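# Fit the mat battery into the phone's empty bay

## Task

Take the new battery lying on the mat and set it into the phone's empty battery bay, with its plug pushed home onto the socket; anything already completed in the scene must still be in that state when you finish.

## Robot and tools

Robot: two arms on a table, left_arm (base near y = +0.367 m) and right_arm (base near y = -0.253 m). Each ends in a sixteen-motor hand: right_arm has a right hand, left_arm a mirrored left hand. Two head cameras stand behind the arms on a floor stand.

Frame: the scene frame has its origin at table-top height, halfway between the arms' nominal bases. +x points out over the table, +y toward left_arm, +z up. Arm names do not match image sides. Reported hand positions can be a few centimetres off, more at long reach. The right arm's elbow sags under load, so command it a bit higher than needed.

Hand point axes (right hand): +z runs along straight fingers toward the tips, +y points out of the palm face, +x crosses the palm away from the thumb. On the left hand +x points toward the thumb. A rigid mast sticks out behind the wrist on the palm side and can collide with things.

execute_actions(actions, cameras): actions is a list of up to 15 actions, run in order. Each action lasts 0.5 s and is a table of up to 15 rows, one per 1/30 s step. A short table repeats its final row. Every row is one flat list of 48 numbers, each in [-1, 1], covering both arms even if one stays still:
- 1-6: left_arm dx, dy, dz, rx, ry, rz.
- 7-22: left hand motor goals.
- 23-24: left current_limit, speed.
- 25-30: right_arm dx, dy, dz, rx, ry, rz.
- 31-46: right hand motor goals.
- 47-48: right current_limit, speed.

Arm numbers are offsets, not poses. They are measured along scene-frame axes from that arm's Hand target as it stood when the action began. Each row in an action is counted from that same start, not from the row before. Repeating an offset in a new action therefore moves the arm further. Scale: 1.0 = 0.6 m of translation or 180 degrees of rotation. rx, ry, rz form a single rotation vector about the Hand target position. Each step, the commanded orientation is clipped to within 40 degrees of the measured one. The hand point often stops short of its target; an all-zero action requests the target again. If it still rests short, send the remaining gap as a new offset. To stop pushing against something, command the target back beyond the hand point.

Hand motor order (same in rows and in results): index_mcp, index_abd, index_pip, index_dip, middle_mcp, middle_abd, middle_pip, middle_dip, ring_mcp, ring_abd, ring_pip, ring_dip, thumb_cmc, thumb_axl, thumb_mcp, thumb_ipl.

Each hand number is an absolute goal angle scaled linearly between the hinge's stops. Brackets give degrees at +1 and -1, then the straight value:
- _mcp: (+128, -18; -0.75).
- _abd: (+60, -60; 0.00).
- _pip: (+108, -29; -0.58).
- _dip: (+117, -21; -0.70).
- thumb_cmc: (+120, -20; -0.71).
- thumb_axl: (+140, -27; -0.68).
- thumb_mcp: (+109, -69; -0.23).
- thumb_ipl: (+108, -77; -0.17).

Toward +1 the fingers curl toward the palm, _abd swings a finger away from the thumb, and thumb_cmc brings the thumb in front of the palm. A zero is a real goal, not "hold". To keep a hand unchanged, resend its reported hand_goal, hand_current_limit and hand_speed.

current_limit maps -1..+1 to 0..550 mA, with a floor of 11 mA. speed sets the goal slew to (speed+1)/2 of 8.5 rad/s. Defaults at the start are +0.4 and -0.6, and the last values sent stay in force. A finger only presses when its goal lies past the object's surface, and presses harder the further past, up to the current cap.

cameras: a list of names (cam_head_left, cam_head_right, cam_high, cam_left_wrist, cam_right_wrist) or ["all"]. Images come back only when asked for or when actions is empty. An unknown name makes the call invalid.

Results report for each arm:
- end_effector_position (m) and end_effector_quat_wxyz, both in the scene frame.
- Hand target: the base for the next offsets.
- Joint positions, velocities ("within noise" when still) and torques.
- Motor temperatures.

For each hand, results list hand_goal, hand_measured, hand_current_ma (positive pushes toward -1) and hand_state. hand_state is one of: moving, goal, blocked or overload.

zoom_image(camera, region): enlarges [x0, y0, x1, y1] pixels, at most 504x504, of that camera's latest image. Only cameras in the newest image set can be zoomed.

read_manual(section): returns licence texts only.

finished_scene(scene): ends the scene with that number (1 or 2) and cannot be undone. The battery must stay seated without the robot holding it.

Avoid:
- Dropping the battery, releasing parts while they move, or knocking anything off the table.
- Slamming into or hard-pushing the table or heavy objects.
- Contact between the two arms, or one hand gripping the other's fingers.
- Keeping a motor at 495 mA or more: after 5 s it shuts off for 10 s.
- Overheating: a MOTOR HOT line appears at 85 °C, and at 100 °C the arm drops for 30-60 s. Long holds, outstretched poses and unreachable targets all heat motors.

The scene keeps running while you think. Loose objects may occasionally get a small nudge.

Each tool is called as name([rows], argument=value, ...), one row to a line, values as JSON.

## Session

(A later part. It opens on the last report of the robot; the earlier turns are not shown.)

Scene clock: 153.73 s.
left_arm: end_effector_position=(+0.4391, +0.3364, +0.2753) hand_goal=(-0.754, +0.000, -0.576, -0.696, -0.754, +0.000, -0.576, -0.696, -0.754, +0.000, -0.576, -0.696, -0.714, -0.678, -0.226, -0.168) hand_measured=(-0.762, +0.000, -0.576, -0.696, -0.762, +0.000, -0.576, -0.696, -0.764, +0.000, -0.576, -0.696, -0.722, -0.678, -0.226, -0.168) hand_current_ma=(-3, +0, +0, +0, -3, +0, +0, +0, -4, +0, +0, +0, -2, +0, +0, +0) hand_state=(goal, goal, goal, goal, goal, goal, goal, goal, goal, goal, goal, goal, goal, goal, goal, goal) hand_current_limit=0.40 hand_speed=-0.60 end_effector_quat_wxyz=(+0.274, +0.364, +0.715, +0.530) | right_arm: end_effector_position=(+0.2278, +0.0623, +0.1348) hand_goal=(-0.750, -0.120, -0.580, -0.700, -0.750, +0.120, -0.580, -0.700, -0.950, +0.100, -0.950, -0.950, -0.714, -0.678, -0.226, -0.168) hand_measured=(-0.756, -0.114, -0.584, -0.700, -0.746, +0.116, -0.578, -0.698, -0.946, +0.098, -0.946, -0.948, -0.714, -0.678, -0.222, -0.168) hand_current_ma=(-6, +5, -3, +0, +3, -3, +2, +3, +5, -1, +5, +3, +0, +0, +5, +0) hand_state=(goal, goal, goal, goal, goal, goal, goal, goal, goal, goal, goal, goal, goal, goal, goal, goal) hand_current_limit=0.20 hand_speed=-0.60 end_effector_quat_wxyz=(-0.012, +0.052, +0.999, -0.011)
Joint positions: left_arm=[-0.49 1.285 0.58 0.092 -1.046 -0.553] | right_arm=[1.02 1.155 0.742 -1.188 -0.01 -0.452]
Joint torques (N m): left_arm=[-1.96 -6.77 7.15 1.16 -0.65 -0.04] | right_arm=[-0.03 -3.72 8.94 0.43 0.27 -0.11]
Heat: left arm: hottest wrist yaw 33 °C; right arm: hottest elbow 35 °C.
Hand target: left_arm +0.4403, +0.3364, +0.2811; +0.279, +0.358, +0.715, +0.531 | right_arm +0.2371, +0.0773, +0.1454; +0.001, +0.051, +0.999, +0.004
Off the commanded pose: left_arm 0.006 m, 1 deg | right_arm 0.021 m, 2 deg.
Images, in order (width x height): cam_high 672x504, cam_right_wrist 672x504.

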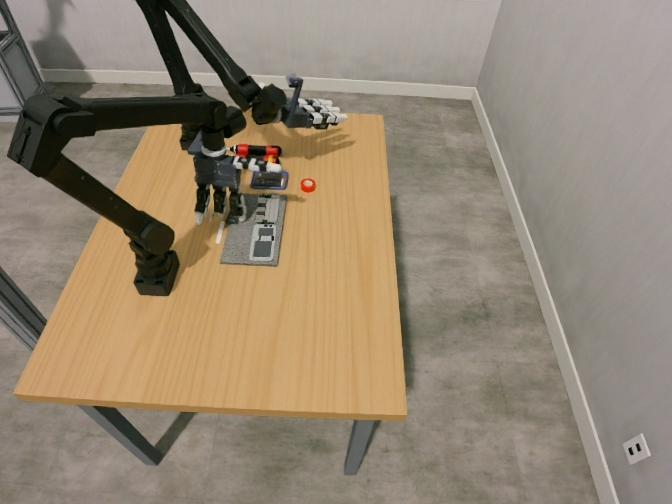

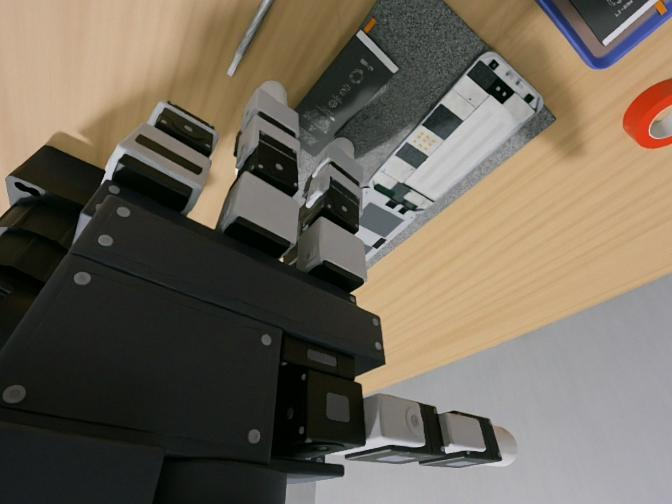

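execute_actions([
  [[0,0,0,0,0,0,-0.754,0,-0.576,-0.696,-0.754,0,-0.576,-0.696,-0.754,0,-0.576,-0.696,-0.714,-0.678,-0.226,-0.168,0.4,-0.6,0.005,0.025,0.01,0,0,0,-0.75,-0.12,-0.58,-0.70,-0.75,0.12,-0.58,-0.70,-0.95,0.1,-0.95,-0.95,-0.714,-0.678,-0.226,-0.168,0.2,-0.6]],
], cameras=["cam_right_wrist"])

zoom_image(camera="cam_right_wrist", region=[200, 0, 560, 260])

Scene clock: 154.97 s.
left_arm: end_effector_position=(+0.4391, +0.3364, +0.2753) hand_goal=(-0.754, +0.000, -0.576, -0.696, -0.754, +0.000, -0.576, -0.696, -0.754, +0.000, -0.576, -0.696, -0.714, -0.678, -0.226, -0.168) hand_measured=(-0.762, +0.000, -0.576, -0.696, -0.762, +0.000, -0.576, -0.696, -0.764, +0.000, -0.576, -0.696, -0.722, -0.678, -0.226, -0.168) hand_current_ma=(-3, +0, +0, +0, -3, +0, +0, +0, -4, +0, +0, +0, -2, +0, +0, +0) hand_state=(goal, goal, goal, goal, goal, goal, goal, goal, goal, goal, goal, goal, goal, goal, goal, goal) hand_current_limit=0.40 hand_speed=-0.60 end_effector_quat_wxyz=(+0.274, +0.364, +0.715, +0.530) | right_arm: end_effector_position=(+0.2298, +0.0703, +0.1333) hand_goal=(-0.750, -0.120, -0.580, -0.700, -0.750, +0.120, -0.580, -0.700, -0.950, +0.100, -0.950, -0.950, -0.714, -0.678, -0.226, -0.168) hand_measured=(-0.772, -0.110, -0.596, -0.708, -0.746, +0.116, -0.578, -0.698, -0.946, +0.098, -0.946, -0.948, -0.714, -0.678, -0.222, -0.168) hand_current_ma=(-46, +12, -26, -10, +3, -3, +2, +3, +5, -1, +5, +3, +0, +0, +5, +0) hand_state=(blocked, goal, goal, goal, goal, goal, goal, goal, goal, goal, goal, goal, goal, goal, goal, goal) hand_current_limit=0.20 hand_speed=-0.60 end_effector_quat_wxyz=(-0.012, +0.055, +0.998, -0.016)
Joint positions: left_arm=[-0.49 1.285 0.58 0.092 -1.046 -0.553] | right_arm=[1.034 1.186 0.763 -1.188 -0.005 -0.432]
Joint torques (N m): left_arm=[-1.67 -7.41 7.08 1.32 -0.66 -0.06] | right_arm=[0.44 -4.6 10.59 0.21 0.25 -0.16]
Heat: left arm: hottest wrist yaw 33 °C; right arm: hottest elbow 35 °C.
Hand target: left_arm +0.4403, +0.3364, +0.2811; +0.279, +0.358, +0.715, +0.531 | right_arm +0.2401, +0.0923, +0.1514; +0.001, +0.051, +0.999, +0.004
Off the commanded pose: left_arm 0.006 m, 1 deg | right_arm 0.030 m, 3 deg.
Images, in order (width x height): cam_right_wrist 672x504.

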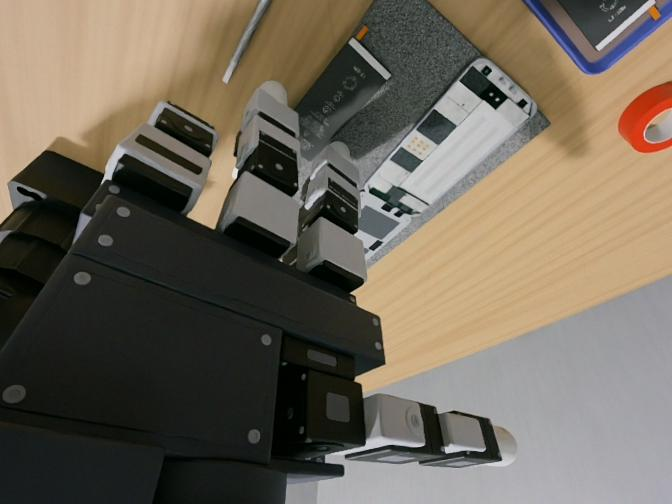

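Scaled by 1.400 from the camera's 672x504 image, which has a finer 960x720 frame.

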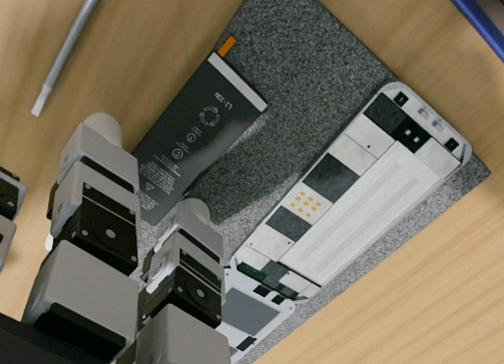

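execute_actions([
  [[0,0,0,0,0,0,-0.754,0,-0.576,-0.696,-0.754,0,-0.576,-0.696,-0.754,0,-0.576,-0.696,-0.714,-0.678,-0.226,-0.168,0.4,-0.6,-0.01,-0.02,0.035,0,-0.02,0,-0.75,-0.12,-0.58,-0.70,-0.75,0.12,-0.58,-0.70,-0.95,0.1,-0.95,-0.95,-0.714,-0.678,-0.226,-0.168,0.2,-0.6]],
], cameras=["cam_high","cam_right_wrist"])

zoom_image(camera="cam_right_wrist", region=[200, 0, 560, 260])

zoom_image(camera="cam_high", region=[200, 170, 290, 240])

Scene clock: 156.73 s.
left_arm: end_effector_position=(+0.4391, +0.3364, +0.2753) hand_goal=(-0.754, +0.000, -0.576, -0.696, -0.754, +0.000, -0.576, -0.696, -0.754, +0.000, -0.576, -0.696, -0.714, -0.678, -0.226, -0.168) hand_measured=(-0.762, +0.000, -0.576, -0.696, -0.762, +0.000, -0.576, -0.696, -0.764, +0.000, -0.576, -0.696, -0.722, -0.678, -0.226, -0.168) hand_current_ma=(-3, +0, +0, +0, -3, +0, +0, +0, -4, +0, +0, +0, -2, +0, +0, +0) hand_state=(goal, goal, goal, goal, goal, goal, goal, goal, goal, goal, goal, goal, goal, goal, goal, goal) hand_current_limit=0.40 hand_speed=-0.60 end_effector_quat_wxyz=(+0.274, +0.364, +0.715, +0.530) | right_arm: end_effector_position=(+0.2264, +0.0655, +0.1480) hand_goal=(-0.750, -0.120, -0.580, -0.700, -0.750, +0.120, -0.580, -0.700, -0.950, +0.100, -0.950, -0.950, -0.714, -0.678, -0.226, -0.168) hand_measured=(-0.750, -0.116, -0.582, -0.702, -0.746, +0.116, -0.578, -0.698, -0.946, +0.098, -0.946, -0.948, -0.714, -0.678, -0.222, -0.168) hand_current_ma=(+0, +4, -2, -2, +3, -3, +2, +3, +5, -1, +5, +3, +0, +0, +5, +0) hand_state=(goal, goal, goal, goal, goal, goal, goal, goal, goal, goal, goal, goal, goal, goal, goal, goal) hand_current_limit=0.20 hand_speed=-0.60 end_effector_quat_wxyz=(+0.017, +0.048, +0.999, -0.018)
Joint positions: left_arm=[-0.49 1.285 0.58 0.092 -1.046 -0.553] | right_arm=[1.063 1.135 0.763 -1.216 0.046 -0.417]
Joint torques (N m): left_arm=[-0.97 -6.65 7.02 1.13 -0.66 -0.07] | right_arm=[0.38 -6.18 9.96 -0.25 0.34 -0.07]
Heat: left arm: hottest wrist yaw 33 °C; right arm: hottest elbow 35 °C.
Hand target: left_arm +0.4403, +0.3364, +0.2811; +0.279, +0.358, +0.715, +0.531 | right_arm +0.2341, +0.0803, +0.1724; +0.032, +0.051, +0.998, +0.005
Off the commanded pose: left_arm 0.006 m, 1 deg | right_arm 0.030 m, 3 deg.
Images, in order (width x height): cam_high 672x504, cam_right_wrist 672x504.

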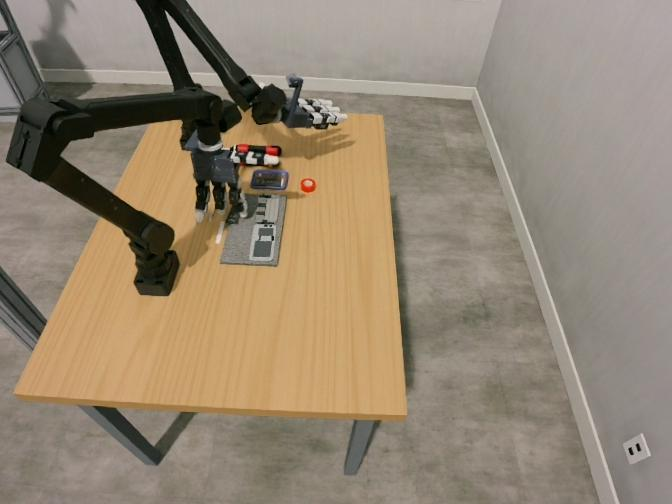

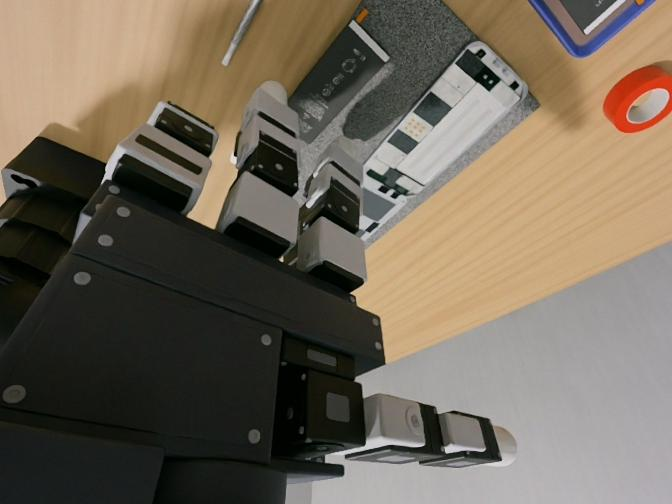

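Scaled by 1.400 from the camera's 672x504 image, which has a finer 960x720 frame.

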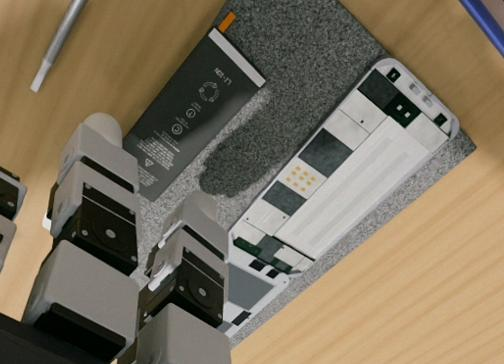

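Scaled by 5.600 from the camera's 672x504 image, which has a finer 960x720 frame.

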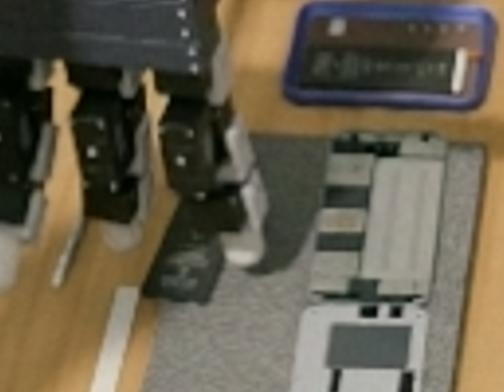

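execute_actions([
  [[0,0,0,0,0,0,-0.754,0,-0.576,-0.696,-0.754,0,-0.576,-0.696,-0.754,0,-0.576,-0.696,-0.714,-0.678,-0.226,-0.168,0.4,-0.6,0,0.03,-0.01,0,-0.0,0,-0.75,-0.12,-0.58,-0.70,-0.75,0.12,-0.58,-0.70,-0.95,0.1,-0.95,-0.95,-0.714,-0.678,-0.226,-0.168,0.2,-0.6]],
  [[0,0,0,0,0,0,-0.754,0,-0.576,-0.696,-0.754,0,-0.576,-0.696,-0.754,0,-0.576,-0.696,-0.714,-0.678,-0.226,-0.168,0.4,-0.6,0,-0.005,-0.03,0,-0.0,0,-0.75,-0.12,-0.58,-0.70,-0.75,0.12,-0.58,-0.70,-0.95,0.1,-0.95,-0.95,-0.714,-0.678,-0.226,-0.168,0.2,-0.6]],
], cameras=["cam_high","cam_right_wrist"])

zoom_image(camera="cam_right_wrist", region=[200, 0, 560, 260])

zoom_image(camera="cam_high", region=[200, 170, 290, 240])

Scene clock: 159.63 s.
left_arm: end_effector_position=(+0.4391, +0.3364, +0.2753) hand_goal=(-0.754, +0.000, -0.576, -0.696, -0.754, +0.000, -0.576, -0.696, -0.754, +0.000, -0.576, -0.696, -0.714, -0.678, -0.226, -0.168) hand_measured=(-0.762, +0.000, -0.576, -0.696, -0.762, +0.000, -0.576, -0.696, -0.764, +0.000, -0.576, -0.696, -0.722, -0.678, -0.226, -0.168) hand_current_ma=(-3, +0, +0, +0, -3, +0, +0, +0, -4, +0, +0, +0, -2, +0, +0, +0) hand_state=(goal, goal, goal, goal, goal, goal, goal, goal, goal, goal, goal, goal, goal, goal, goal, goal) hand_current_limit=0.40 hand_speed=-0.60 end_effector_quat_wxyz=(+0.274, +0.364, +0.715, +0.530) | right_arm: end_effector_position=(+0.2284, +0.0875, +0.1446) hand_goal=(-0.750, -0.120, -0.580, -0.700, -0.750, +0.120, -0.580, -0.700, -0.950, +0.100, -0.950, -0.950, -0.714, -0.678, -0.226, -0.168) hand_measured=(-0.750, -0.116, -0.582, -0.702, -0.746, +0.118, -0.578, -0.698, -0.946, +0.098, -0.946, -0.948, -0.714, -0.678, -0.222, -0.168) hand_current_ma=(+0, +3, -2, -2, +3, -2, +2, +3, +5, -1, +5, +3, +0, +0, +5, +0) hand_state=(goal, goal, goal, goal, goal, goal, goal, goal, goal, goal, goal, goal, goal, goal, goal, goal) hand_current_limit=0.20 hand_speed=-0.60 end_effector_quat_wxyz=(+0.025, +0.047, +0.999, -0.001)
Joint positions: left_arm=[-0.49 1.285 0.58 0.092 -1.046 -0.553] | right_arm=[1.094 1.176 0.775 -1.151 0.047 -0.39]
Joint torques (N m): left_arm=[-1.08 -6.48 7.12 1.24 -0.66 -0.05] | right_arm=[-0.09 -4.78 7.87 0.59 0.31 -0.08]
Heat: left arm: hottest wrist yaw 33 °C; right arm: hottest elbow 36 °C.
Hand target: left_arm +0.4403, +0.3364, +0.2811; +0.279, +0.358, +0.715, +0.531 | right_arm +0.2341, +0.0953, +0.1484; +0.032, +0.051, +0.998, +0.005
Off the commanded pose: left_arm 0.006 m, 1 deg | right_arm 0.010 m, 1 deg.
Images, in order (width x height): cam_high 672x504, cam_right_wrist 672x504.

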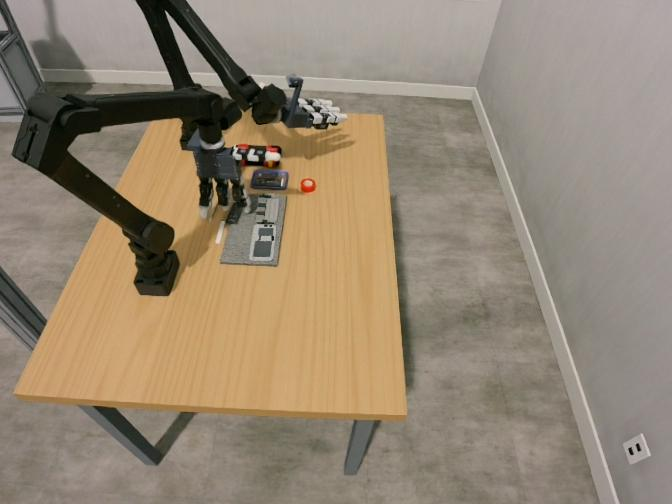

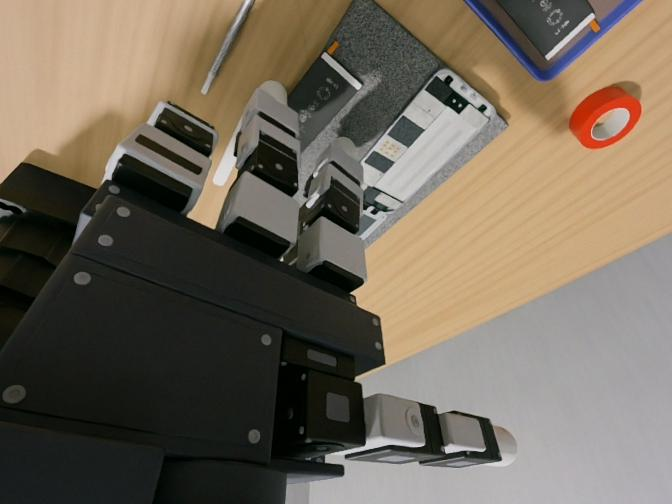

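Scaled by 1.400 from the camera's 672x504 image, which has a finer 960x720 frame.

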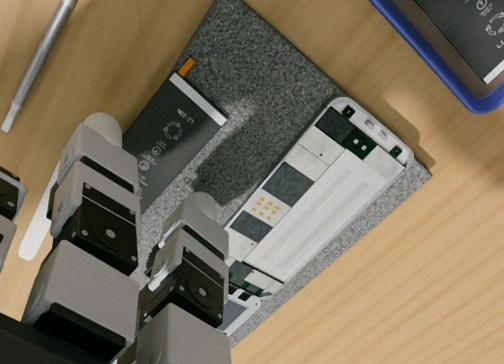

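Scaled by 5.600 from the camera's 672x504 image, which has a finer 960x720 frame.

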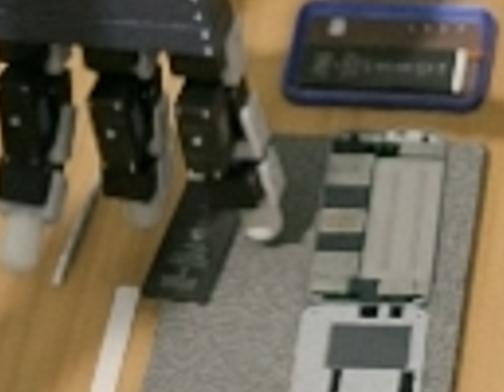

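execute_actions([
  [[0,0,0,0,0,0,-0.754,0,-0.576,-0.696,-0.754,0,-0.576,-0.696,-0.754,0,-0.576,-0.696,-0.714,-0.678,-0.226,-0.168,0.4,-0.6,-0.005,0.0,-0.012,0,-0.0,0,-0.75,-0.11,-0.58,-0.70,-0.75,0.11,-0.58,-0.70,-0.95,0.1,-0.95,-0.95,-0.714,-0.678,-0.226,-0.168,0.2,-0.6]],
], cameras=[])

execute_actions([
  [[0,0,0,0,0,0,-0.754,0,-0.576,-0.696,-0.754,0,-0.576,-0.696,-0.754,0,-0.576,-0.696,-0.714,-0.678,-0.226,-0.168,0.4,-0.6,0,0.0,-0.007,0,-0.0,0,-0.75,-0.11,-0.58,-0.70,-0.75,0.11,-0.58,-0.70,-0.95,0.1,-0.95,-0.95,-0.714,-0.678,-0.226,-0.168,0.2,-0.6]],
], cameras=["cam_high","cam_right_wrist"])

zoom_image(camera="cam_right_wrist", region=[200, 0, 560, 260])

zoom_image(camera="cam_high", region=[200, 170, 290, 240])

Scene clock: 161.77 s.
left_arm: end_effector_position=(+0.4391, +0.3364, +0.2753) hand_goal=(-0.754, +0.000, -0.576, -0.696, -0.754, +0.000, -0.576, -0.696, -0.754, +0.000, -0.576, -0.696, -0.714, -0.678, -0.226, -0.168) hand_measured=(-0.762, +0.000, -0.576, -0.696, -0.762, +0.000, -0.576, -0.696, -0.764, +0.000, -0.576, -0.696, -0.722, -0.678, -0.226, -0.168) hand_current_ma=(-3, +0, +0, +0, -3, +0, +0, +0, -4, +0, +0, +0, -2, +0, +0, +0) hand_state=(goal, goal, goal, goal, goal, goal, goal, goal, goal, goal, goal, goal, goal, goal, goal, goal) hand_current_limit=0.40 hand_speed=-0.60 end_effector_quat_wxyz=(+0.274, +0.364, +0.715, +0.530) | right_arm: end_effector_position=(+0.2311, +0.0916, +0.1454) hand_goal=(-0.750, -0.110, -0.580, -0.700, -0.750, +0.110, -0.580, -0.700, -0.950, +0.100, -0.950, -0.950, -0.714, -0.678, -0.226, -0.168) hand_measured=(-0.750, -0.112, -0.582, -0.702, -0.746, +0.112, -0.578, -0.698, -0.946, +0.098, -0.946, -0.948, -0.714, -0.678, -0.222, -0.168) hand_current_ma=(+0, -1, -2, -2, +3, +2, +2, +3, +5, -1, +5, +3, +0, +0, +5, +0) hand_state=(goal, goal, goal, goal, goal, goal, goal, goal, goal, goal, goal, goal, goal, goal, goal, goal) hand_current_limit=0.20 hand_speed=-0.60 end_effector_quat_wxyz=(+0.029, +0.050, +0.998, +0.006)
Joint positions: left_arm=[-0.49 1.285 0.58 0.092 -1.046 -0.553] | right_arm=[1.094 1.179 0.775 -1.131 0.047 -0.383]
Joint torques (N m): left_arm=[-1.73 -6.53 7.06 1.25 -0.65 -0.01] | right_arm=[0.44 -4.84 6.68 0.55 0.38 -0.11]
Heat: left arm: hottest wrist yaw 33 °C; right arm: hottest elbow 36 °C.
Hand target: left_arm +0.4403, +0.3364, +0.2811; +0.279, +0.358, +0.715, +0.531 | right_arm +0.2311, +0.0953, +0.1412; +0.032, +0.051, +0.998, +0.005
Off the commanded pose: left_arm 0.006 m, 1 deg | right_arm 0.006 m, 0 deg.
No camera images: "cameras" was empty.

Scene clock: 162.57 s.
left_arm: end_effector_position=(+0.4391, +0.3364, +0.2753) hand_goal=(-0.754, +0.000, -0.576, -0.696, -0.754, +0.000, -0.576, -0.696, -0.754, +0.000, -0.576, -0.696, -0.714, -0.678, -0.226, -0.168) hand_measured=(-0.762, +0.000, -0.576, -0.696, -0.762, +0.000, -0.576, -0.696, -0.764, +0.000, -0.576, -0.696, -0.722, -0.678, -0.226, -0.168) hand_current_ma=(-3, +0, +0, +0, -3, +0, +0, +0, -4, +0, +0, +0, -2, +0, +0, +0) hand_state=(goal, goal, goal, goal, goal, goal, goal, goal, goal, goal, goal, goal, goal, goal, goal, goal) hand_current_limit=0.40 hand_speed=-0.60 end_effector_quat_wxyz=(+0.274, +0.364, +0.715, +0.530) | right_arm: end_effector_position=(+0.2309, +0.0912, +0.1398) hand_goal=(-0.750, -0.110, -0.580, -0.700, -0.750, +0.110, -0.580, -0.700, -0.950, +0.100, -0.950, -0.950, -0.714, -0.678, -0.226, -0.168) hand_measured=(-0.750, -0.112, -0.582, -0.702, -0.748, +0.112, -0.578, -0.698, -0.946, +0.098, -0.946, -0.948, -0.714, -0.678, -0.222, -0.168) hand_current_ma=(+0, -1, -2, -2, +3, +2, +2, +2, +5, -1, +5, +3, +0, +0, +5, +0) hand_state=(goal, goal, goal, goal, goal, goal, goal, goal, goal, goal, goal, goal, goal, goal, goal, goal) hand_current_limit=0.20 hand_speed=-0.60 end_effector_quat_wxyz=(+0.028, +0.050, +0.998, +0.005)
Joint positions: left_arm=[-0.49 1.285 0.58 0.092 -1.046 -0.553] | right_arm=[1.094 1.187 0.766 -1.117 0.047 -0.383]
Joint torques (N m): left_arm=[-1.55 -6.59 7.21 1.29 -0.67 -0.05] | right_arm=[0.21 -5.07 6.79 0.57 0.39 -0.06]
Heat: left arm: hottest wrist yaw 33 °C; right arm: hottest elbow 36 °C.
Hand target: left_arm +0.4403, +0.3364, +0.2811; +0.279, +0.358, +0.715, +0.531 | right_arm +0.2311, +0.0953, +0.1370; +0.032, +0.051, +0.998, +0.005
Off the commanded pose: left_arm 0.006 m, 1 deg | right_arm 0.005 m, 0 deg.
Images, in order (width x height): cam_high 672x504, cam_right_wrist 672x504.

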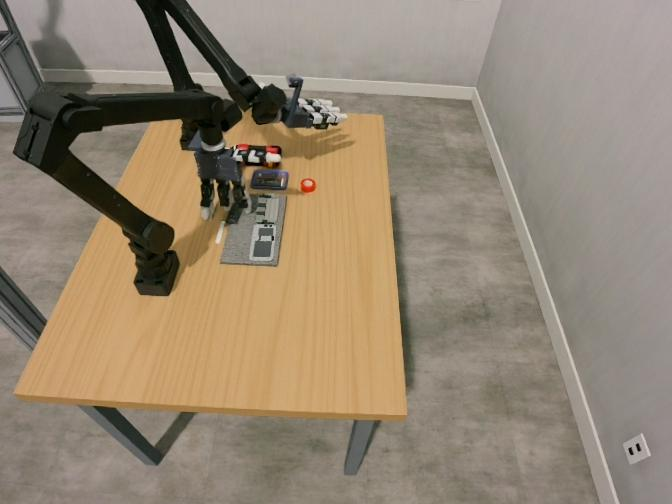

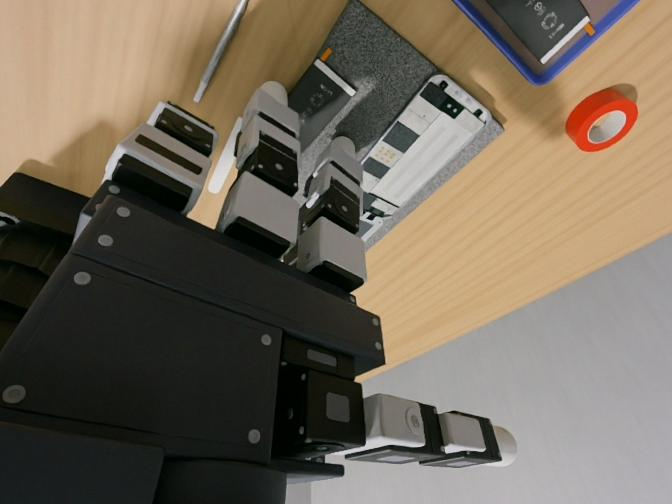

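Scaled by 1.400 from the camera's 672x504 image, which has a finer 960x720 frame.

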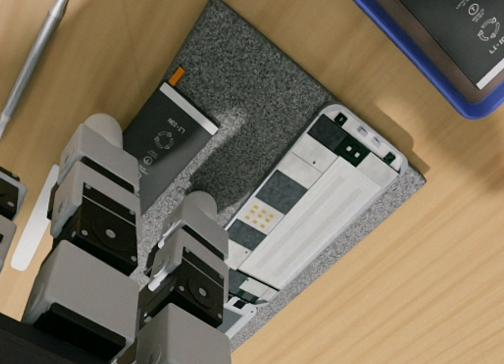

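Scaled by 5.600 from the camera's 672x504 image, which has a finer 960x720 frame.

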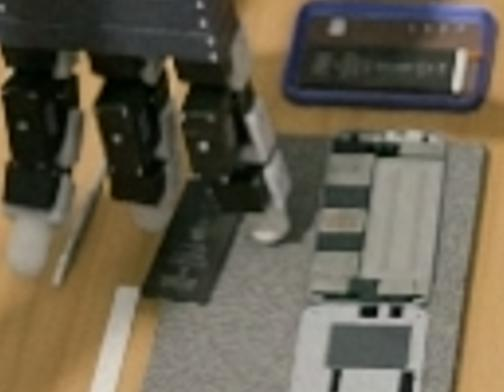

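execute_actions([
  [[0,0,0,0,0,0,-0.754,0,-0.576,-0.696,-0.754,0,-0.576,-0.696,-0.754,0,-0.576,-0.696,-0.714,-0.678,-0.226,-0.168,0.4,-0.6,0,0.0,-0.006,0,-0.0,0,-0.75,-0.11,-0.58,-0.70,-0.75,0.11,-0.58,-0.70,-0.95,0.1,-0.95,-0.95,-0.714,-0.678,-0.226,-0.168,0.2,-0.6]],
], cameras=[])

execute_actions([
  [[0,0,0,0,0,0,-0.754,0,-0.576,-0.696,-0.754,0,-0.576,-0.696,-0.754,0,-0.576,-0.696,-0.714,-0.678,-0.226,-0.168,0.4,-0.6,0,0.0,-0.006,0,-0.0,0,-0.75,-0.11,-0.58,-0.70,-0.75,0.11,-0.58,-0.70,-0.95,0.1,-0.95,-0.95,-0.714,-0.678,-0.226,-0.168,0.2,-0.6]],
], cameras=[])

Scene clock: 163.90 s.
left_arm: end_effector_position=(+0.4391, +0.3364, +0.2753) hand_goal=(-0.754, +0.000, -0.576, -0.696, -0.754, +0.000, -0.576, -0.696, -0.754, +0.000, -0.576, -0.696, -0.714, -0.678, -0.226, -0.168) hand_measured=(-0.762, +0.000, -0.576, -0.696, -0.762, +0.000, -0.576, -0.696, -0.764, +0.000, -0.576, -0.696, -0.722, -0.678, -0.226, -0.168) hand_current_ma=(-3, +0, +0, +0, -3, +0, +0, +0, -4, +0, +0, +0, -2, +0, +0, +0) hand_state=(goal, goal, goal, goal, goal, goal, goal, goal, goal, goal, goal, goal, goal, goal, goal, goal) hand_current_limit=0.40 hand_speed=-0.60 end_effector_quat_wxyz=(+0.274, +0.364, +0.715, +0.530) | right_arm: end_effector_position=(+0.2298, +0.0915, +0.1374) hand_goal=(-0.750, -0.110, -0.580, -0.700, -0.750, +0.110, -0.580, -0.700, -0.950, +0.100, -0.950, -0.950, -0.714, -0.678, -0.226, -0.168) hand_measured=(-0.750, -0.112, -0.582, -0.702, -0.748, +0.114, -0.578, -0.698, -0.946, +0.098, -0.946, -0.948, -0.714, -0.678, -0.222, -0.168) hand_current_ma=(+0, -1, -2, -2, +1, +2, +1, +2, +5, -1, +5, +3, +0, +0, +5, +0) hand_state=(goal, goal, goal, goal, goal, goal, goal, goal, goal, goal, goal, goal, goal, goal, goal, goal) hand_current_limit=0.20 hand_speed=-0.60 end_effector_quat_wxyz=(+0.028, +0.049, +0.998, +0.006)
Joint positions: left_arm=[-0.49 1.285 0.58 0.092 -1.046 -0.553] | right_arm=[1.097 1.189 0.76 -1.108 0.047 -0.383]
Joint torques (N m): left_arm=[-1.32 -6.3 6.98 1.39 -0.66 -0.01] | right_arm=[0.44 -4.54 6.67 0.65 0.31 -0.09]
Heat: left arm: hottest wrist yaw 33 °C; right arm: hottest elbow 36 °C.
Hand target: left_arm +0.4403, +0.3364, +0.2811; +0.279, +0.358, +0.715, +0.531 | right_arm +0.2311, +0.0953, +0.1334; +0.032, +0.051, +0.998, +0.005
Off the commanded pose: left_arm 0.006 m, 1 deg | right_arm 0.006 m, 1 deg.
No camera images: "cameras" was empty.

Scene clock: 164.70 s.
left_arm: end_effector_position=(+0.4391, +0.3364, +0.2753) hand_goal=(-0.754, +0.000, -0.576, -0.696, -0.754, +0.000, -0.576, -0.696, -0.754, +0.000, -0.576, -0.696, -0.714, -0.678, -0.226, -0.168) hand_measured=(-0.762, +0.000, -0.576, -0.696, -0.762, +0.000, -0.576, -0.696, -0.764, +0.000, -0.576, -0.696, -0.722, -0.678, -0.226, -0.168) hand_current_ma=(-3, +0, +0, +0, -3, +0, +0, +0, -4, +0, +0, +0, -2, +0, +0, +0) hand_state=(goal, goal, goal, goal, goal, goal, goal, goal, goal, goal, goal, goal, goal, goal, goal, goal) hand_current_limit=0.40 hand_speed=-0.60 end_effector_quat_wxyz=(+0.274, +0.364, +0.715, +0.530) | right_arm: end_effector_position=(+0.2314, +0.0923, +0.1366) hand_goal=(-0.750, -0.110, -0.580, -0.700, -0.750, +0.110, -0.580, -0.700, -0.950, +0.100, -0.950, -0.950, -0.714, -0.678, -0.226, -0.168) hand_measured=(-0.752, -0.112, -0.582, -0.702, -0.750, +0.114, -0.580, -0.698, -0.946, +0.098, -0.946, -0.948, -0.714, -0.678, -0.222, -0.168) hand_current_ma=(-2, -2, -2, -2, +0, +4, +0, +1, +5, -1, +5, +3, +0, +0, +5, +0) hand_state=(goal, goal, goal, goal, goal, goal, goal, goal, goal, goal, goal, goal, goal, goal, goal, goal) hand_current_limit=0.20 hand_speed=-0.60 end_effector_quat_wxyz=(+0.030, +0.053, +0.998, +0.008)
Joint positions: left_arm=[-0.49 1.285 0.58 0.092 -1.046 -0.553] | right_arm=[1.097 1.19 0.757 -1.097 0.049 -0.374]
Joint torques (N m): left_arm=[-1.67 -5.95 7.16 1.22 -0.64 -0.08] | right_arm=[0.03 -4.72 6.43 0.62 0.32 -0.12]
Heat: left arm: hottest wrist yaw 33 °C; right arm: hottest elbow 36 °C.
Hand target: left_arm +0.4403, +0.3364, +0.2811; +0.279, +0.358, +0.715, +0.531 | right_arm +0.2311, +0.0953, +0.1298; +0.032, +0.051, +0.998, +0.005
Off the commanded pose: left_arm 0.006 m, 1 deg | right_arm 0.007 m, 0 deg.
No camera images: "cameras" was empty.

execute_actions([
  [[0,0,0,0,0,0,-0.754,0,-0.576,-0.696,-0.754,0,-0.576,-0.696,-0.754,0,-0.576,-0.696,-0.714,-0.678,-0.226,-0.168,0.4,-0.6,0,0.0,0.005,0,-0.0,0,-0.75,-0.04,-0.58,-0.70,-0.75,0.04,-0.58,-0.70,-0.95,0.1,-0.95,-0.95,-0.714,-0.678,-0.226,-0.168,0.2,-0.9]],
  [[0,0,0,0,0,0,-0.754,0,-0.576,-0.696,-0.754,0,-0.576,-0.696,-0.754,0,-0.576,-0.696,-0.714,-0.678,-0.226,-0.168,0.4,-0.6,0,0.0,0.01,0,-0.0,0,-0.75,0.04,-0.58,-0.70,-0.75,-0.04,-0.58,-0.70,-0.95,0.1,-0.95,-0.95,-0.714,-0.678,-0.226,-0.168,0.3,-0.9]],
], cameras=[])

execute_actions([
  [[0,0,0,0,0,0,-0.754,0,-0.576,-0.696,-0.754,0,-0.576,-0.696,-0.754,0,-0.576,-0.696,-0.714,-0.678,-0.226,-0.168,0.4,-0.6,0,0.0,0.005,0,-0.0,0,-0.75,0.1,-0.58,-0.70,-0.75,-0.1,-0.58,-0.70,-0.95,0.1,-0.95,-0.95,-0.714,-0.678,-0.226,-0.168,0.4,-0.9]],
], cameras=["cam_high","cam_right_wrist"])

zoom_image(camera="cam_right_wrist", region=[200, 0, 560, 260])

zoom_image(camera="cam_high", region=[200, 170, 290, 240])

Scene clock: 166.97 s.
left_arm: end_effector_position=(+0.4391, +0.3364, +0.2753) hand_goal=(-0.754, +0.000, -0.576, -0.696, -0.754, +0.000, -0.576, -0.696, -0.754, +0.000, -0.576, -0.696, -0.714, -0.678, -0.226, -0.168) hand_measured=(-0.762, +0.000, -0.576, -0.696, -0.762, +0.000, -0.576, -0.696, -0.764, +0.000, -0.576, -0.696, -0.722, -0.678, -0.226, -0.168) hand_current_ma=(-3, +0, +0, +0, -3, +0, +0, +0, -4, +0, +0, +0, -2, +0, +0, +0) hand_state=(goal, goal, goal, goal, goal, goal, goal, goal, goal, goal, goal, goal, goal, goal, goal, goal) hand_current_limit=0.40 hand_speed=-0.60 end_effector_quat_wxyz=(+0.274, +0.364, +0.715, +0.530) | right_arm: end_effector_position=(+0.2334, +0.0903, +0.1362) hand_goal=(-0.750, +0.040, -0.580, -0.700, -0.750, -0.040, -0.580, -0.700, -0.950, +0.100, -0.950, -0.950, -0.714, -0.678, -0.226, -0.168) hand_measured=(-0.748, -0.064, -0.580, -0.702, -0.746, +0.050, -0.580, -0.698, -0.946, +0.098, -0.946, -0.948, -0.714, -0.678, -0.222, -0.168) hand_current_ma=(+3, -277, +0, -1, +4, +229, +0, +1, +5, -1, +5, +3, +0, +0, +5, +0) hand_state=(goal, blocked, goal, goal, goal, blocked, goal, goal, goal, goal, goal, goal, goal, goal, goal, goal) hand_current_limit=0.30 hand_speed=-0.90 end_effector_quat_wxyz=(+0.033, +0.052, +0.998, +0.005)
Joint positions: left_arm=[-0.49 1.285 0.58 0.092 -1.046 -0.553] | right_arm=[1.091 1.19 0.757 -1.101 0.055 -0.382]
Joint torques (N m): left_arm=[-1.26 -6.3 7.06 1.05 -0.68 -0.04] | right_arm=[0.15 -4.95 7.75 -0.2 0.25 -0.11]
Heat: left arm: hottest wrist yaw 33 °C; right arm: hottest elbow 36 °C.
Hand target: left_arm +0.4403, +0.3364, +0.2811; +0.279, +0.358, +0.715, +0.531 | right_arm +0.2311, +0.0953, +0.1388; +0.032, +0.051, +0.998, +0.005
Off the commanded pose: left_arm 0.006 m, 1 deg | right_arm 0.006 m, 0 deg.
No camera images: "cameras" was empty.

Scene clock: 167.77 s.
left_arm: end_effector_position=(+0.4391, +0.3364, +0.2753) hand_goal=(-0.754, +0.000, -0.576, -0.696, -0.754, +0.000, -0.576, -0.696, -0.754, +0.000, -0.576, -0.696, -0.714, -0.678, -0.226, -0.168) hand_measured=(-0.762, +0.000, -0.576, -0.696, -0.762, +0.000, -0.576, -0.696, -0.764, +0.000, -0.576, -0.696, -0.722, -0.678, -0.226, -0.168) hand_current_ma=(-3, +0, +0, +0, -3, +0, +0, +0, -4, +0, +0, +0, -2, +0, +0, +0) hand_state=(goal, goal, goal, goal, goal, goal, goal, goal, goal, goal, goal, goal, goal, goal, goal, goal) hand_current_limit=0.40 hand_speed=-0.60 end_effector_quat_wxyz=(+0.274, +0.364, +0.715, +0.530) | right_arm: end_effector_position=(+0.2331, +0.0896, +0.1359) hand_goal=(-0.750, +0.100, -0.580, -0.700, -0.750, -0.100, -0.580, -0.700, -0.950, +0.100, -0.950, -0.950, -0.714, -0.678, -0.226, -0.168) hand_measured=(-0.744, -0.062, -0.578, -0.700, -0.744, +0.044, -0.578, -0.698, -0.946, +0.098, -0.946, -0.948, -0.714, -0.678, -0.222, -0.168) hand_current_ma=(+7, -385, +2, +0, +7, +385, +2, +1, +5, -1, +5, +3, +0, +0, +5, +0) hand_state=(goal, blocked, goal, goal, goal, blocked, goal, goal, goal, goal, goal, goal, goal, goal, goal, goal) hand_current_limit=0.40 hand_speed=-0.90 end_effector_quat_wxyz=(+0.032, +0.052, +0.998, +0.004)
Joint positions: left_arm=[-0.49 1.285 0.58 0.092 -1.046 -0.553] | right_arm=[1.091 1.19 0.757 -1.104 0.055 -0.382]
Joint torques (N m): left_arm=[-1.79 -6.01 6.99 1.13 -0.63 -0.04] | right_arm=[-0.21 -5.71 7.98 -0.29 0.21 -0.13]
Heat: left arm: hottest wrist yaw 33 °C; right arm: hottest elbow 36 °C.
Hand target: left_arm +0.4403, +0.3364, +0.2811; +0.279, +0.358, +0.715, +0.531 | right_arm +0.2311, +0.0953, +0.1418; +0.032, +0.051, +0.998, +0.005
Off the commanded pose: left_arm 0.006 m, 1 deg | right_arm 0.008 m, 0 deg.
Images, in order (width x height): cam_high 672x504, cam_right_wrist 672x504.

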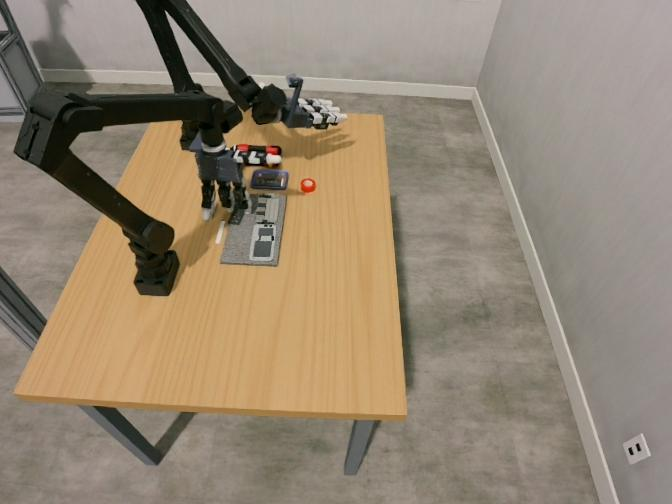

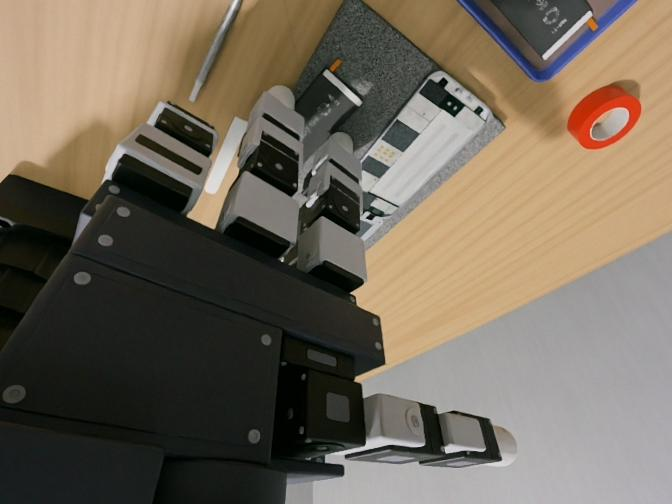

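Scaled by 1.400 from the camera's 672x504 image, which has a finer 960x720 frame.

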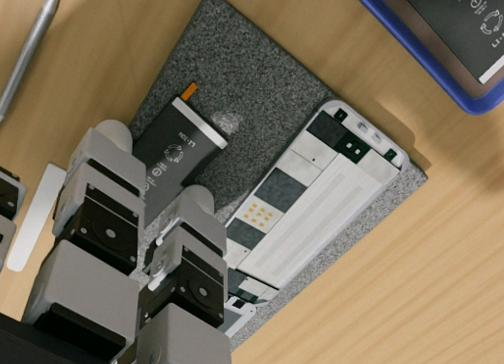

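Scaled by 5.600 from the camera's 672x504 image, which has a finer 960x720 frame.

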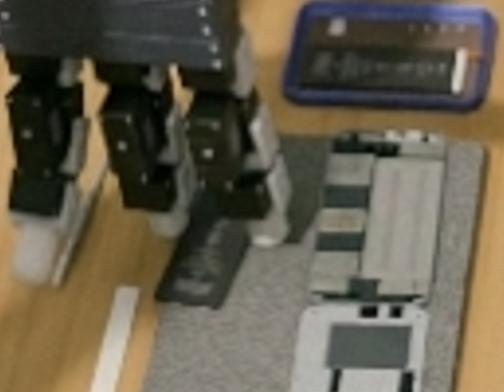

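execute_actions([
  [[0,0,0,0,0,0,-0.754,0,-0.576,-0.696,-0.754,0,-0.576,-0.696,-0.754,0,-0.576,-0.696,-0.714,-0.678,-0.226,-0.168,0.4,-0.6,0,0.01,0.06,0,-0.0,0,-0.75,0.1,-0.58,-0.70,-0.75,-0.1,-0.58,-0.70,-0.95,0.1,-0.95,-0.95,-0.714,-0.678,-0.226,-0.168,0.4,-0.8]],
], cameras=["cam_high","cam_right_wrist"])

zoom_image(camera="cam_right_wrist", region=[200, 0, 560, 260])

zoom_image(camera="cam_high", region=[200, 170, 290, 240])

Scene clock: 169.40 s.
left_arm: end_effector_position=(+0.4391, +0.3364, +0.2753) hand_goal=(-0.754, +0.000, -0.576, -0.696, -0.754, +0.000, -0.576, -0.696, -0.754, +0.000, -0.576, -0.696, -0.714, -0.678, -0.226, -0.168) hand_measured=(-0.762, +0.000, -0.576, -0.696, -0.762, +0.000, -0.576, -0.696, -0.764, +0.000, -0.576, -0.696, -0.722, -0.678, -0.226, -0.168) hand_current_ma=(-3, +0, +0, +0, -3, +0, +0, +0, -4, +0, +0, +0, -2, +0, +0, +0) hand_state=(goal, goal, goal, goal, goal, goal, goal, goal, goal, goal, goal, goal, goal, goal, goal, goal) hand_current_limit=0.40 hand_speed=-0.60 end_effector_quat_wxyz=(+0.274, +0.364, +0.715, +0.530) | right_arm: end_effector_position=(+0.2228, +0.0827, +0.1480) hand_goal=(-0.750, +0.100, -0.580, -0.700, -0.750, -0.100, -0.580, -0.700, -0.950, +0.100, -0.950, -0.950, -0.714, -0.678, -0.226, -0.168) hand_measured=(-0.744, +0.092, -0.576, -0.698, -0.744, -0.092, -0.576, -0.698, -0.946, +0.098, -0.946, -0.948, -0.714, -0.678, -0.222, -0.168) hand_current_ma=(+7, -8, +4, +2, +7, +8, +3, +1, +5, -1, +5, +2, +0, +0, +5, +0) hand_state=(goal, goal, goal, goal, goal, goal, goal, goal, goal, goal, goal, goal, goal, goal, goal, goal) hand_current_limit=0.40 hand_speed=-0.80 end_effector_quat_wxyz=(+0.017, +0.048, +0.998, -0.024)
Joint positions: left_arm=[-0.49 1.285 0.58 0.092 -1.046 -0.553] | right_arm=[1.106 1.182 0.802 -1.22 0.05 -0.374]
Joint torques (N m): left_arm=[-1.26 -6.71 6.99 1.17 -0.62 -0.08] | right_arm=[0.38 -6.95 10.7 -0.43 0.25 -0.1]
Heat: left arm: hottest wrist yaw 33 °C; right arm: hottest elbow 36 °C.
Hand target: left_arm +0.4403, +0.3364, +0.2811; +0.279, +0.358, +0.715, +0.531 | right_arm +0.2311, +0.1013, +0.1778; +0.032, +0.051, +0.998, +0.005
Off the commanded pose: left_arm 0.006 m, 1 deg | right_arm 0.036 m, 4 deg.
Images, in order (width x height): cam_high 672x504, cam_right_wrist 672x504.

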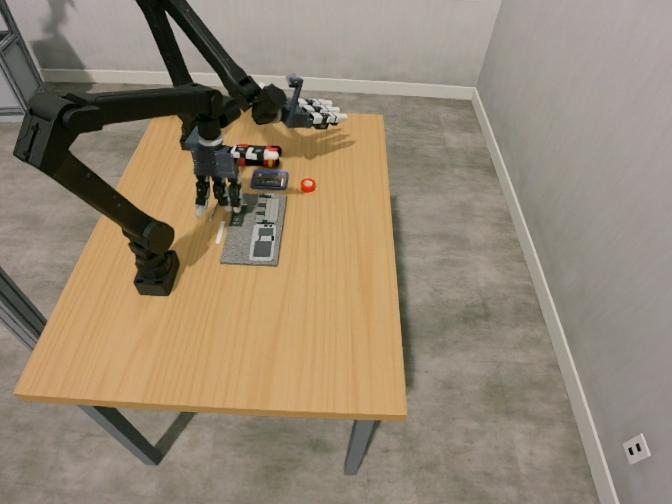

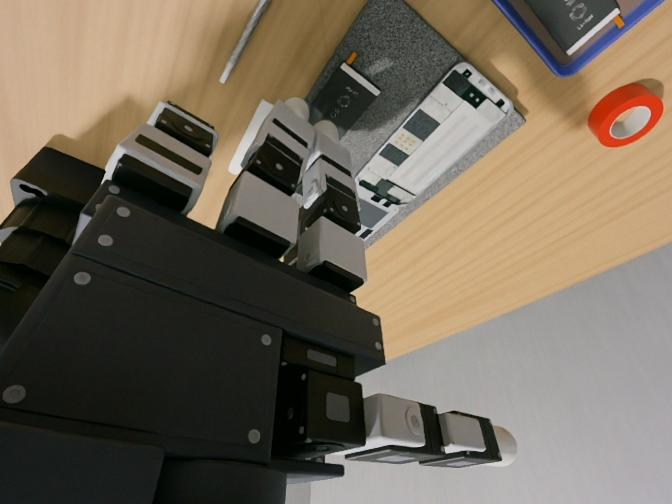

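Scaled by 1.400 from the camera's 672x504 image, which has a finer 960x720 frame.

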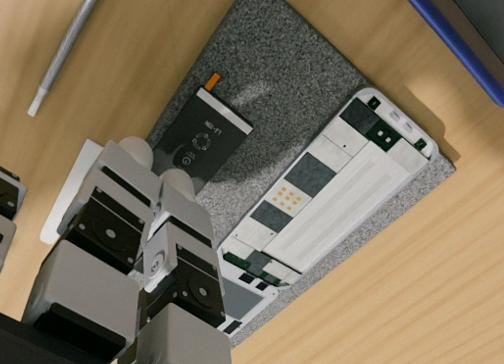

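Scaled by 5.600 from the camera's 672x504 image, which has a finer 960x720 frame.

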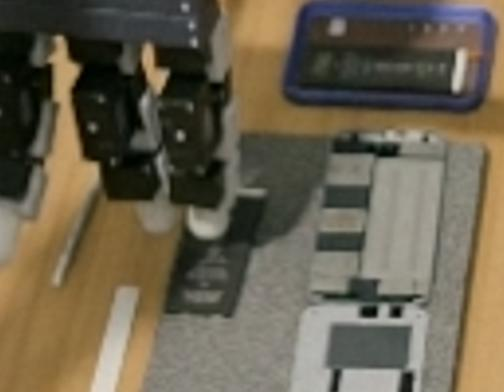

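zoom_image(camera="cam_right_wrist", region=[200, 70, 400, 250])

zoom_image(camera="cam_left_wrist", region=[280, 40, 540, 260])

Scaled by 2.520 from the camera's 672x504 image, which has a finer 960x720 frame.

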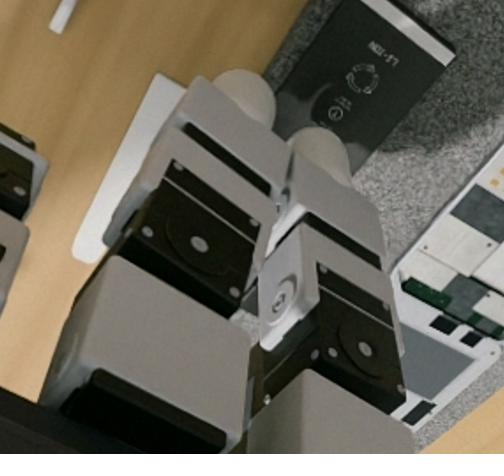

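This scene's latest camera images include none from cam_left_wrist. They are from: cam_high, cam_right_wrist. cam_left_wrist's image comes with the result of a call that names it in "cameras".

execute_actions([
  [[0,0,0,0,0,0,-0.754,0,-0.576,-0.696,-0.754,0,-0.576,-0.696,-0.754,0,-0.576,-0.696,-0.714,-0.678,-0.226,-0.168,0.4,-0.6,-0.005,-0.02,0,0,-0.0,0.025,-0.75,-0.11,-0.58,-0.70,-0.75,0.11,-0.58,-0.70,-0.95,0.1,-0.95,-0.95,-0.714,-0.678,-0.226,-0.168,0.2,-0.6]],
  [[0,0,0,0,0,0,-0.754,0,-0.576,-0.696,-0.754,0,-0.576,-0.696,-0.754,0,-0.576,-0.696,-0.714,-0.678,-0.226,-0.168,0.4,-0.6,0,-0.018,-0.05,0,-0.0,0,-0.75,-0.11,-0.58,-0.70,-0.75,0.11,-0.58,-0.70,-0.95,0.1,-0.95,-0.95,-0.714,-0.678,-0.226,-0.168,0.2,-0.6]],
], cameras=["cam_high","cam_right_wrist"])

zoom_image(camera="cam_right_wrist", region=[200, 0, 560, 260])

zoom_image(camera="cam_high", region=[200, 170, 290, 240])

Scene clock: 178.17 s.
left_arm: end_effector_position=(+0.4391, +0.3364, +0.2753) hand_goal=(-0.754, +0.000, -0.576, -0.696, -0.754, +0.000, -0.576, -0.696, -0.754, +0.000, -0.576, -0.696, -0.714, -0.678, -0.226, -0.168) hand_measured=(-0.762, +0.000, -0.576, -0.696, -0.762, +0.000, -0.576, -0.696, -0.764, +0.000, -0.576, -0.696, -0.722, -0.678, -0.226, -0.168) hand_current_ma=(-3, +0, +0, +0, -3, +0, +0, +0, -4, +0, +0, +0, -2, +0, +0, +0) hand_state=(goal, goal, goal, goal, goal, goal, goal, goal, goal, goal, goal, goal, goal, goal, goal, goal) hand_current_limit=0.40 hand_speed=-0.60 end_effector_quat_wxyz=(+0.274, +0.364, +0.715, +0.530) | right_arm: end_effector_position=(+0.2244, +0.0752, +0.1419) hand_goal=(-0.750, -0.110, -0.580, -0.700, -0.750, +0.110, -0.580, -0.700, -0.950, +0.100, -0.950, -0.950, -0.714, -0.678, -0.226, -0.168) hand_measured=(-0.746, -0.106, -0.576, -0.698, -0.746, +0.106, -0.578, -0.698, -0.946, +0.098, -0.946, -0.948, -0.714, -0.678, -0.222, -0.168) hand_current_ma=(+5, +3, +3, +2, +5, -2, +2, +1, +5, -1, +5, +2, +0, +0, +5, +0) hand_state=(goal, goal, goal, goal, goal, goal, goal, goal, goal, goal, goal, goal, goal, goal, goal, goal) hand_current_limit=0.20 hand_speed=-0.60 end_effector_quat_wxyz=(+0.026, +0.014, +1.000, -0.005)
Joint positions: left_arm=[-0.49 1.285 0.58 0.092 -1.046 -0.553] | right_arm=[1.068 1.147 0.748 -1.156 0.05 -0.482]
Joint torques (N m): left_arm=[-1.2 -6.07 7.09 1.39 -0.66 -0.08] | right_arm=[-1.79 -6.36 6.79 0.4 0.02 -0.2]
Heat: left arm: hottest shoulder 32 °C; right arm: hottest elbow 36 °C.
Hand target: left_arm +0.4403, +0.3364, +0.2811; +0.279, +0.358, +0.715, +0.531 | right_arm +0.2281, +0.0785, +0.1478; +0.032, +0.012, +0.999, +0.007
Off the commanded pose: left_arm 0.006 m, 1 deg | right_arm 0.008 m, 2 deg.
Images, in order (width x height): cam_high 672x504, cam_right_wrist 672x504.

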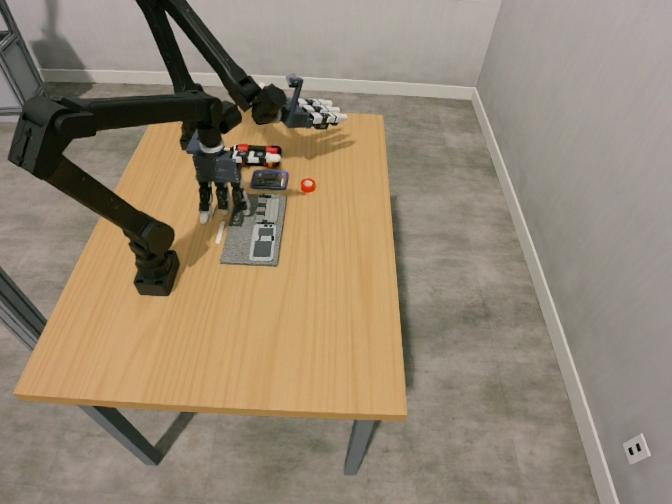

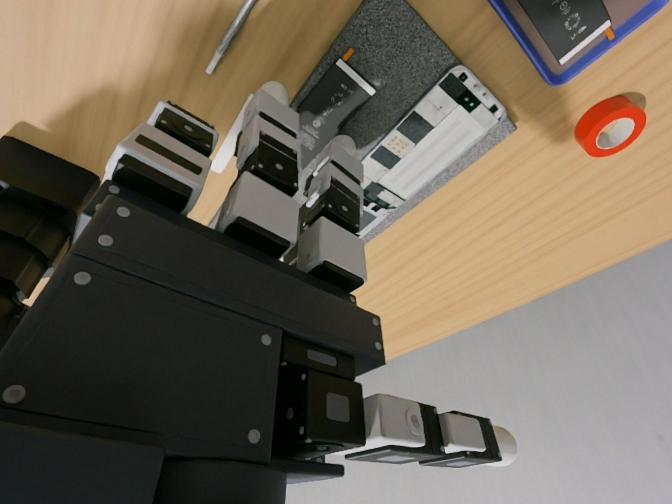

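Scaled by 1.400 from the camera's 672x504 image, which has a finer 960x720 frame.

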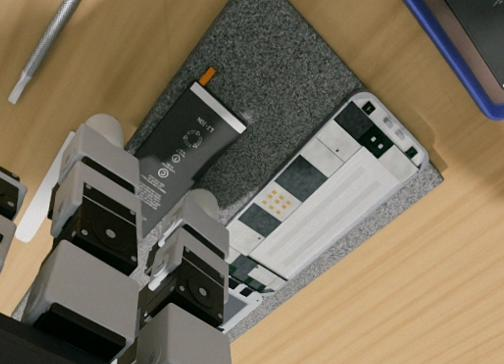

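Scaled by 5.600 from the camera's 672x504 image, which has a finer 960x720 frame.

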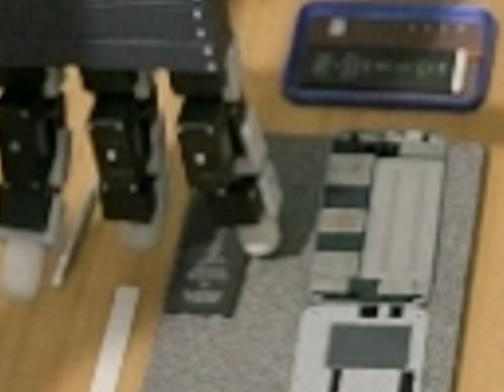

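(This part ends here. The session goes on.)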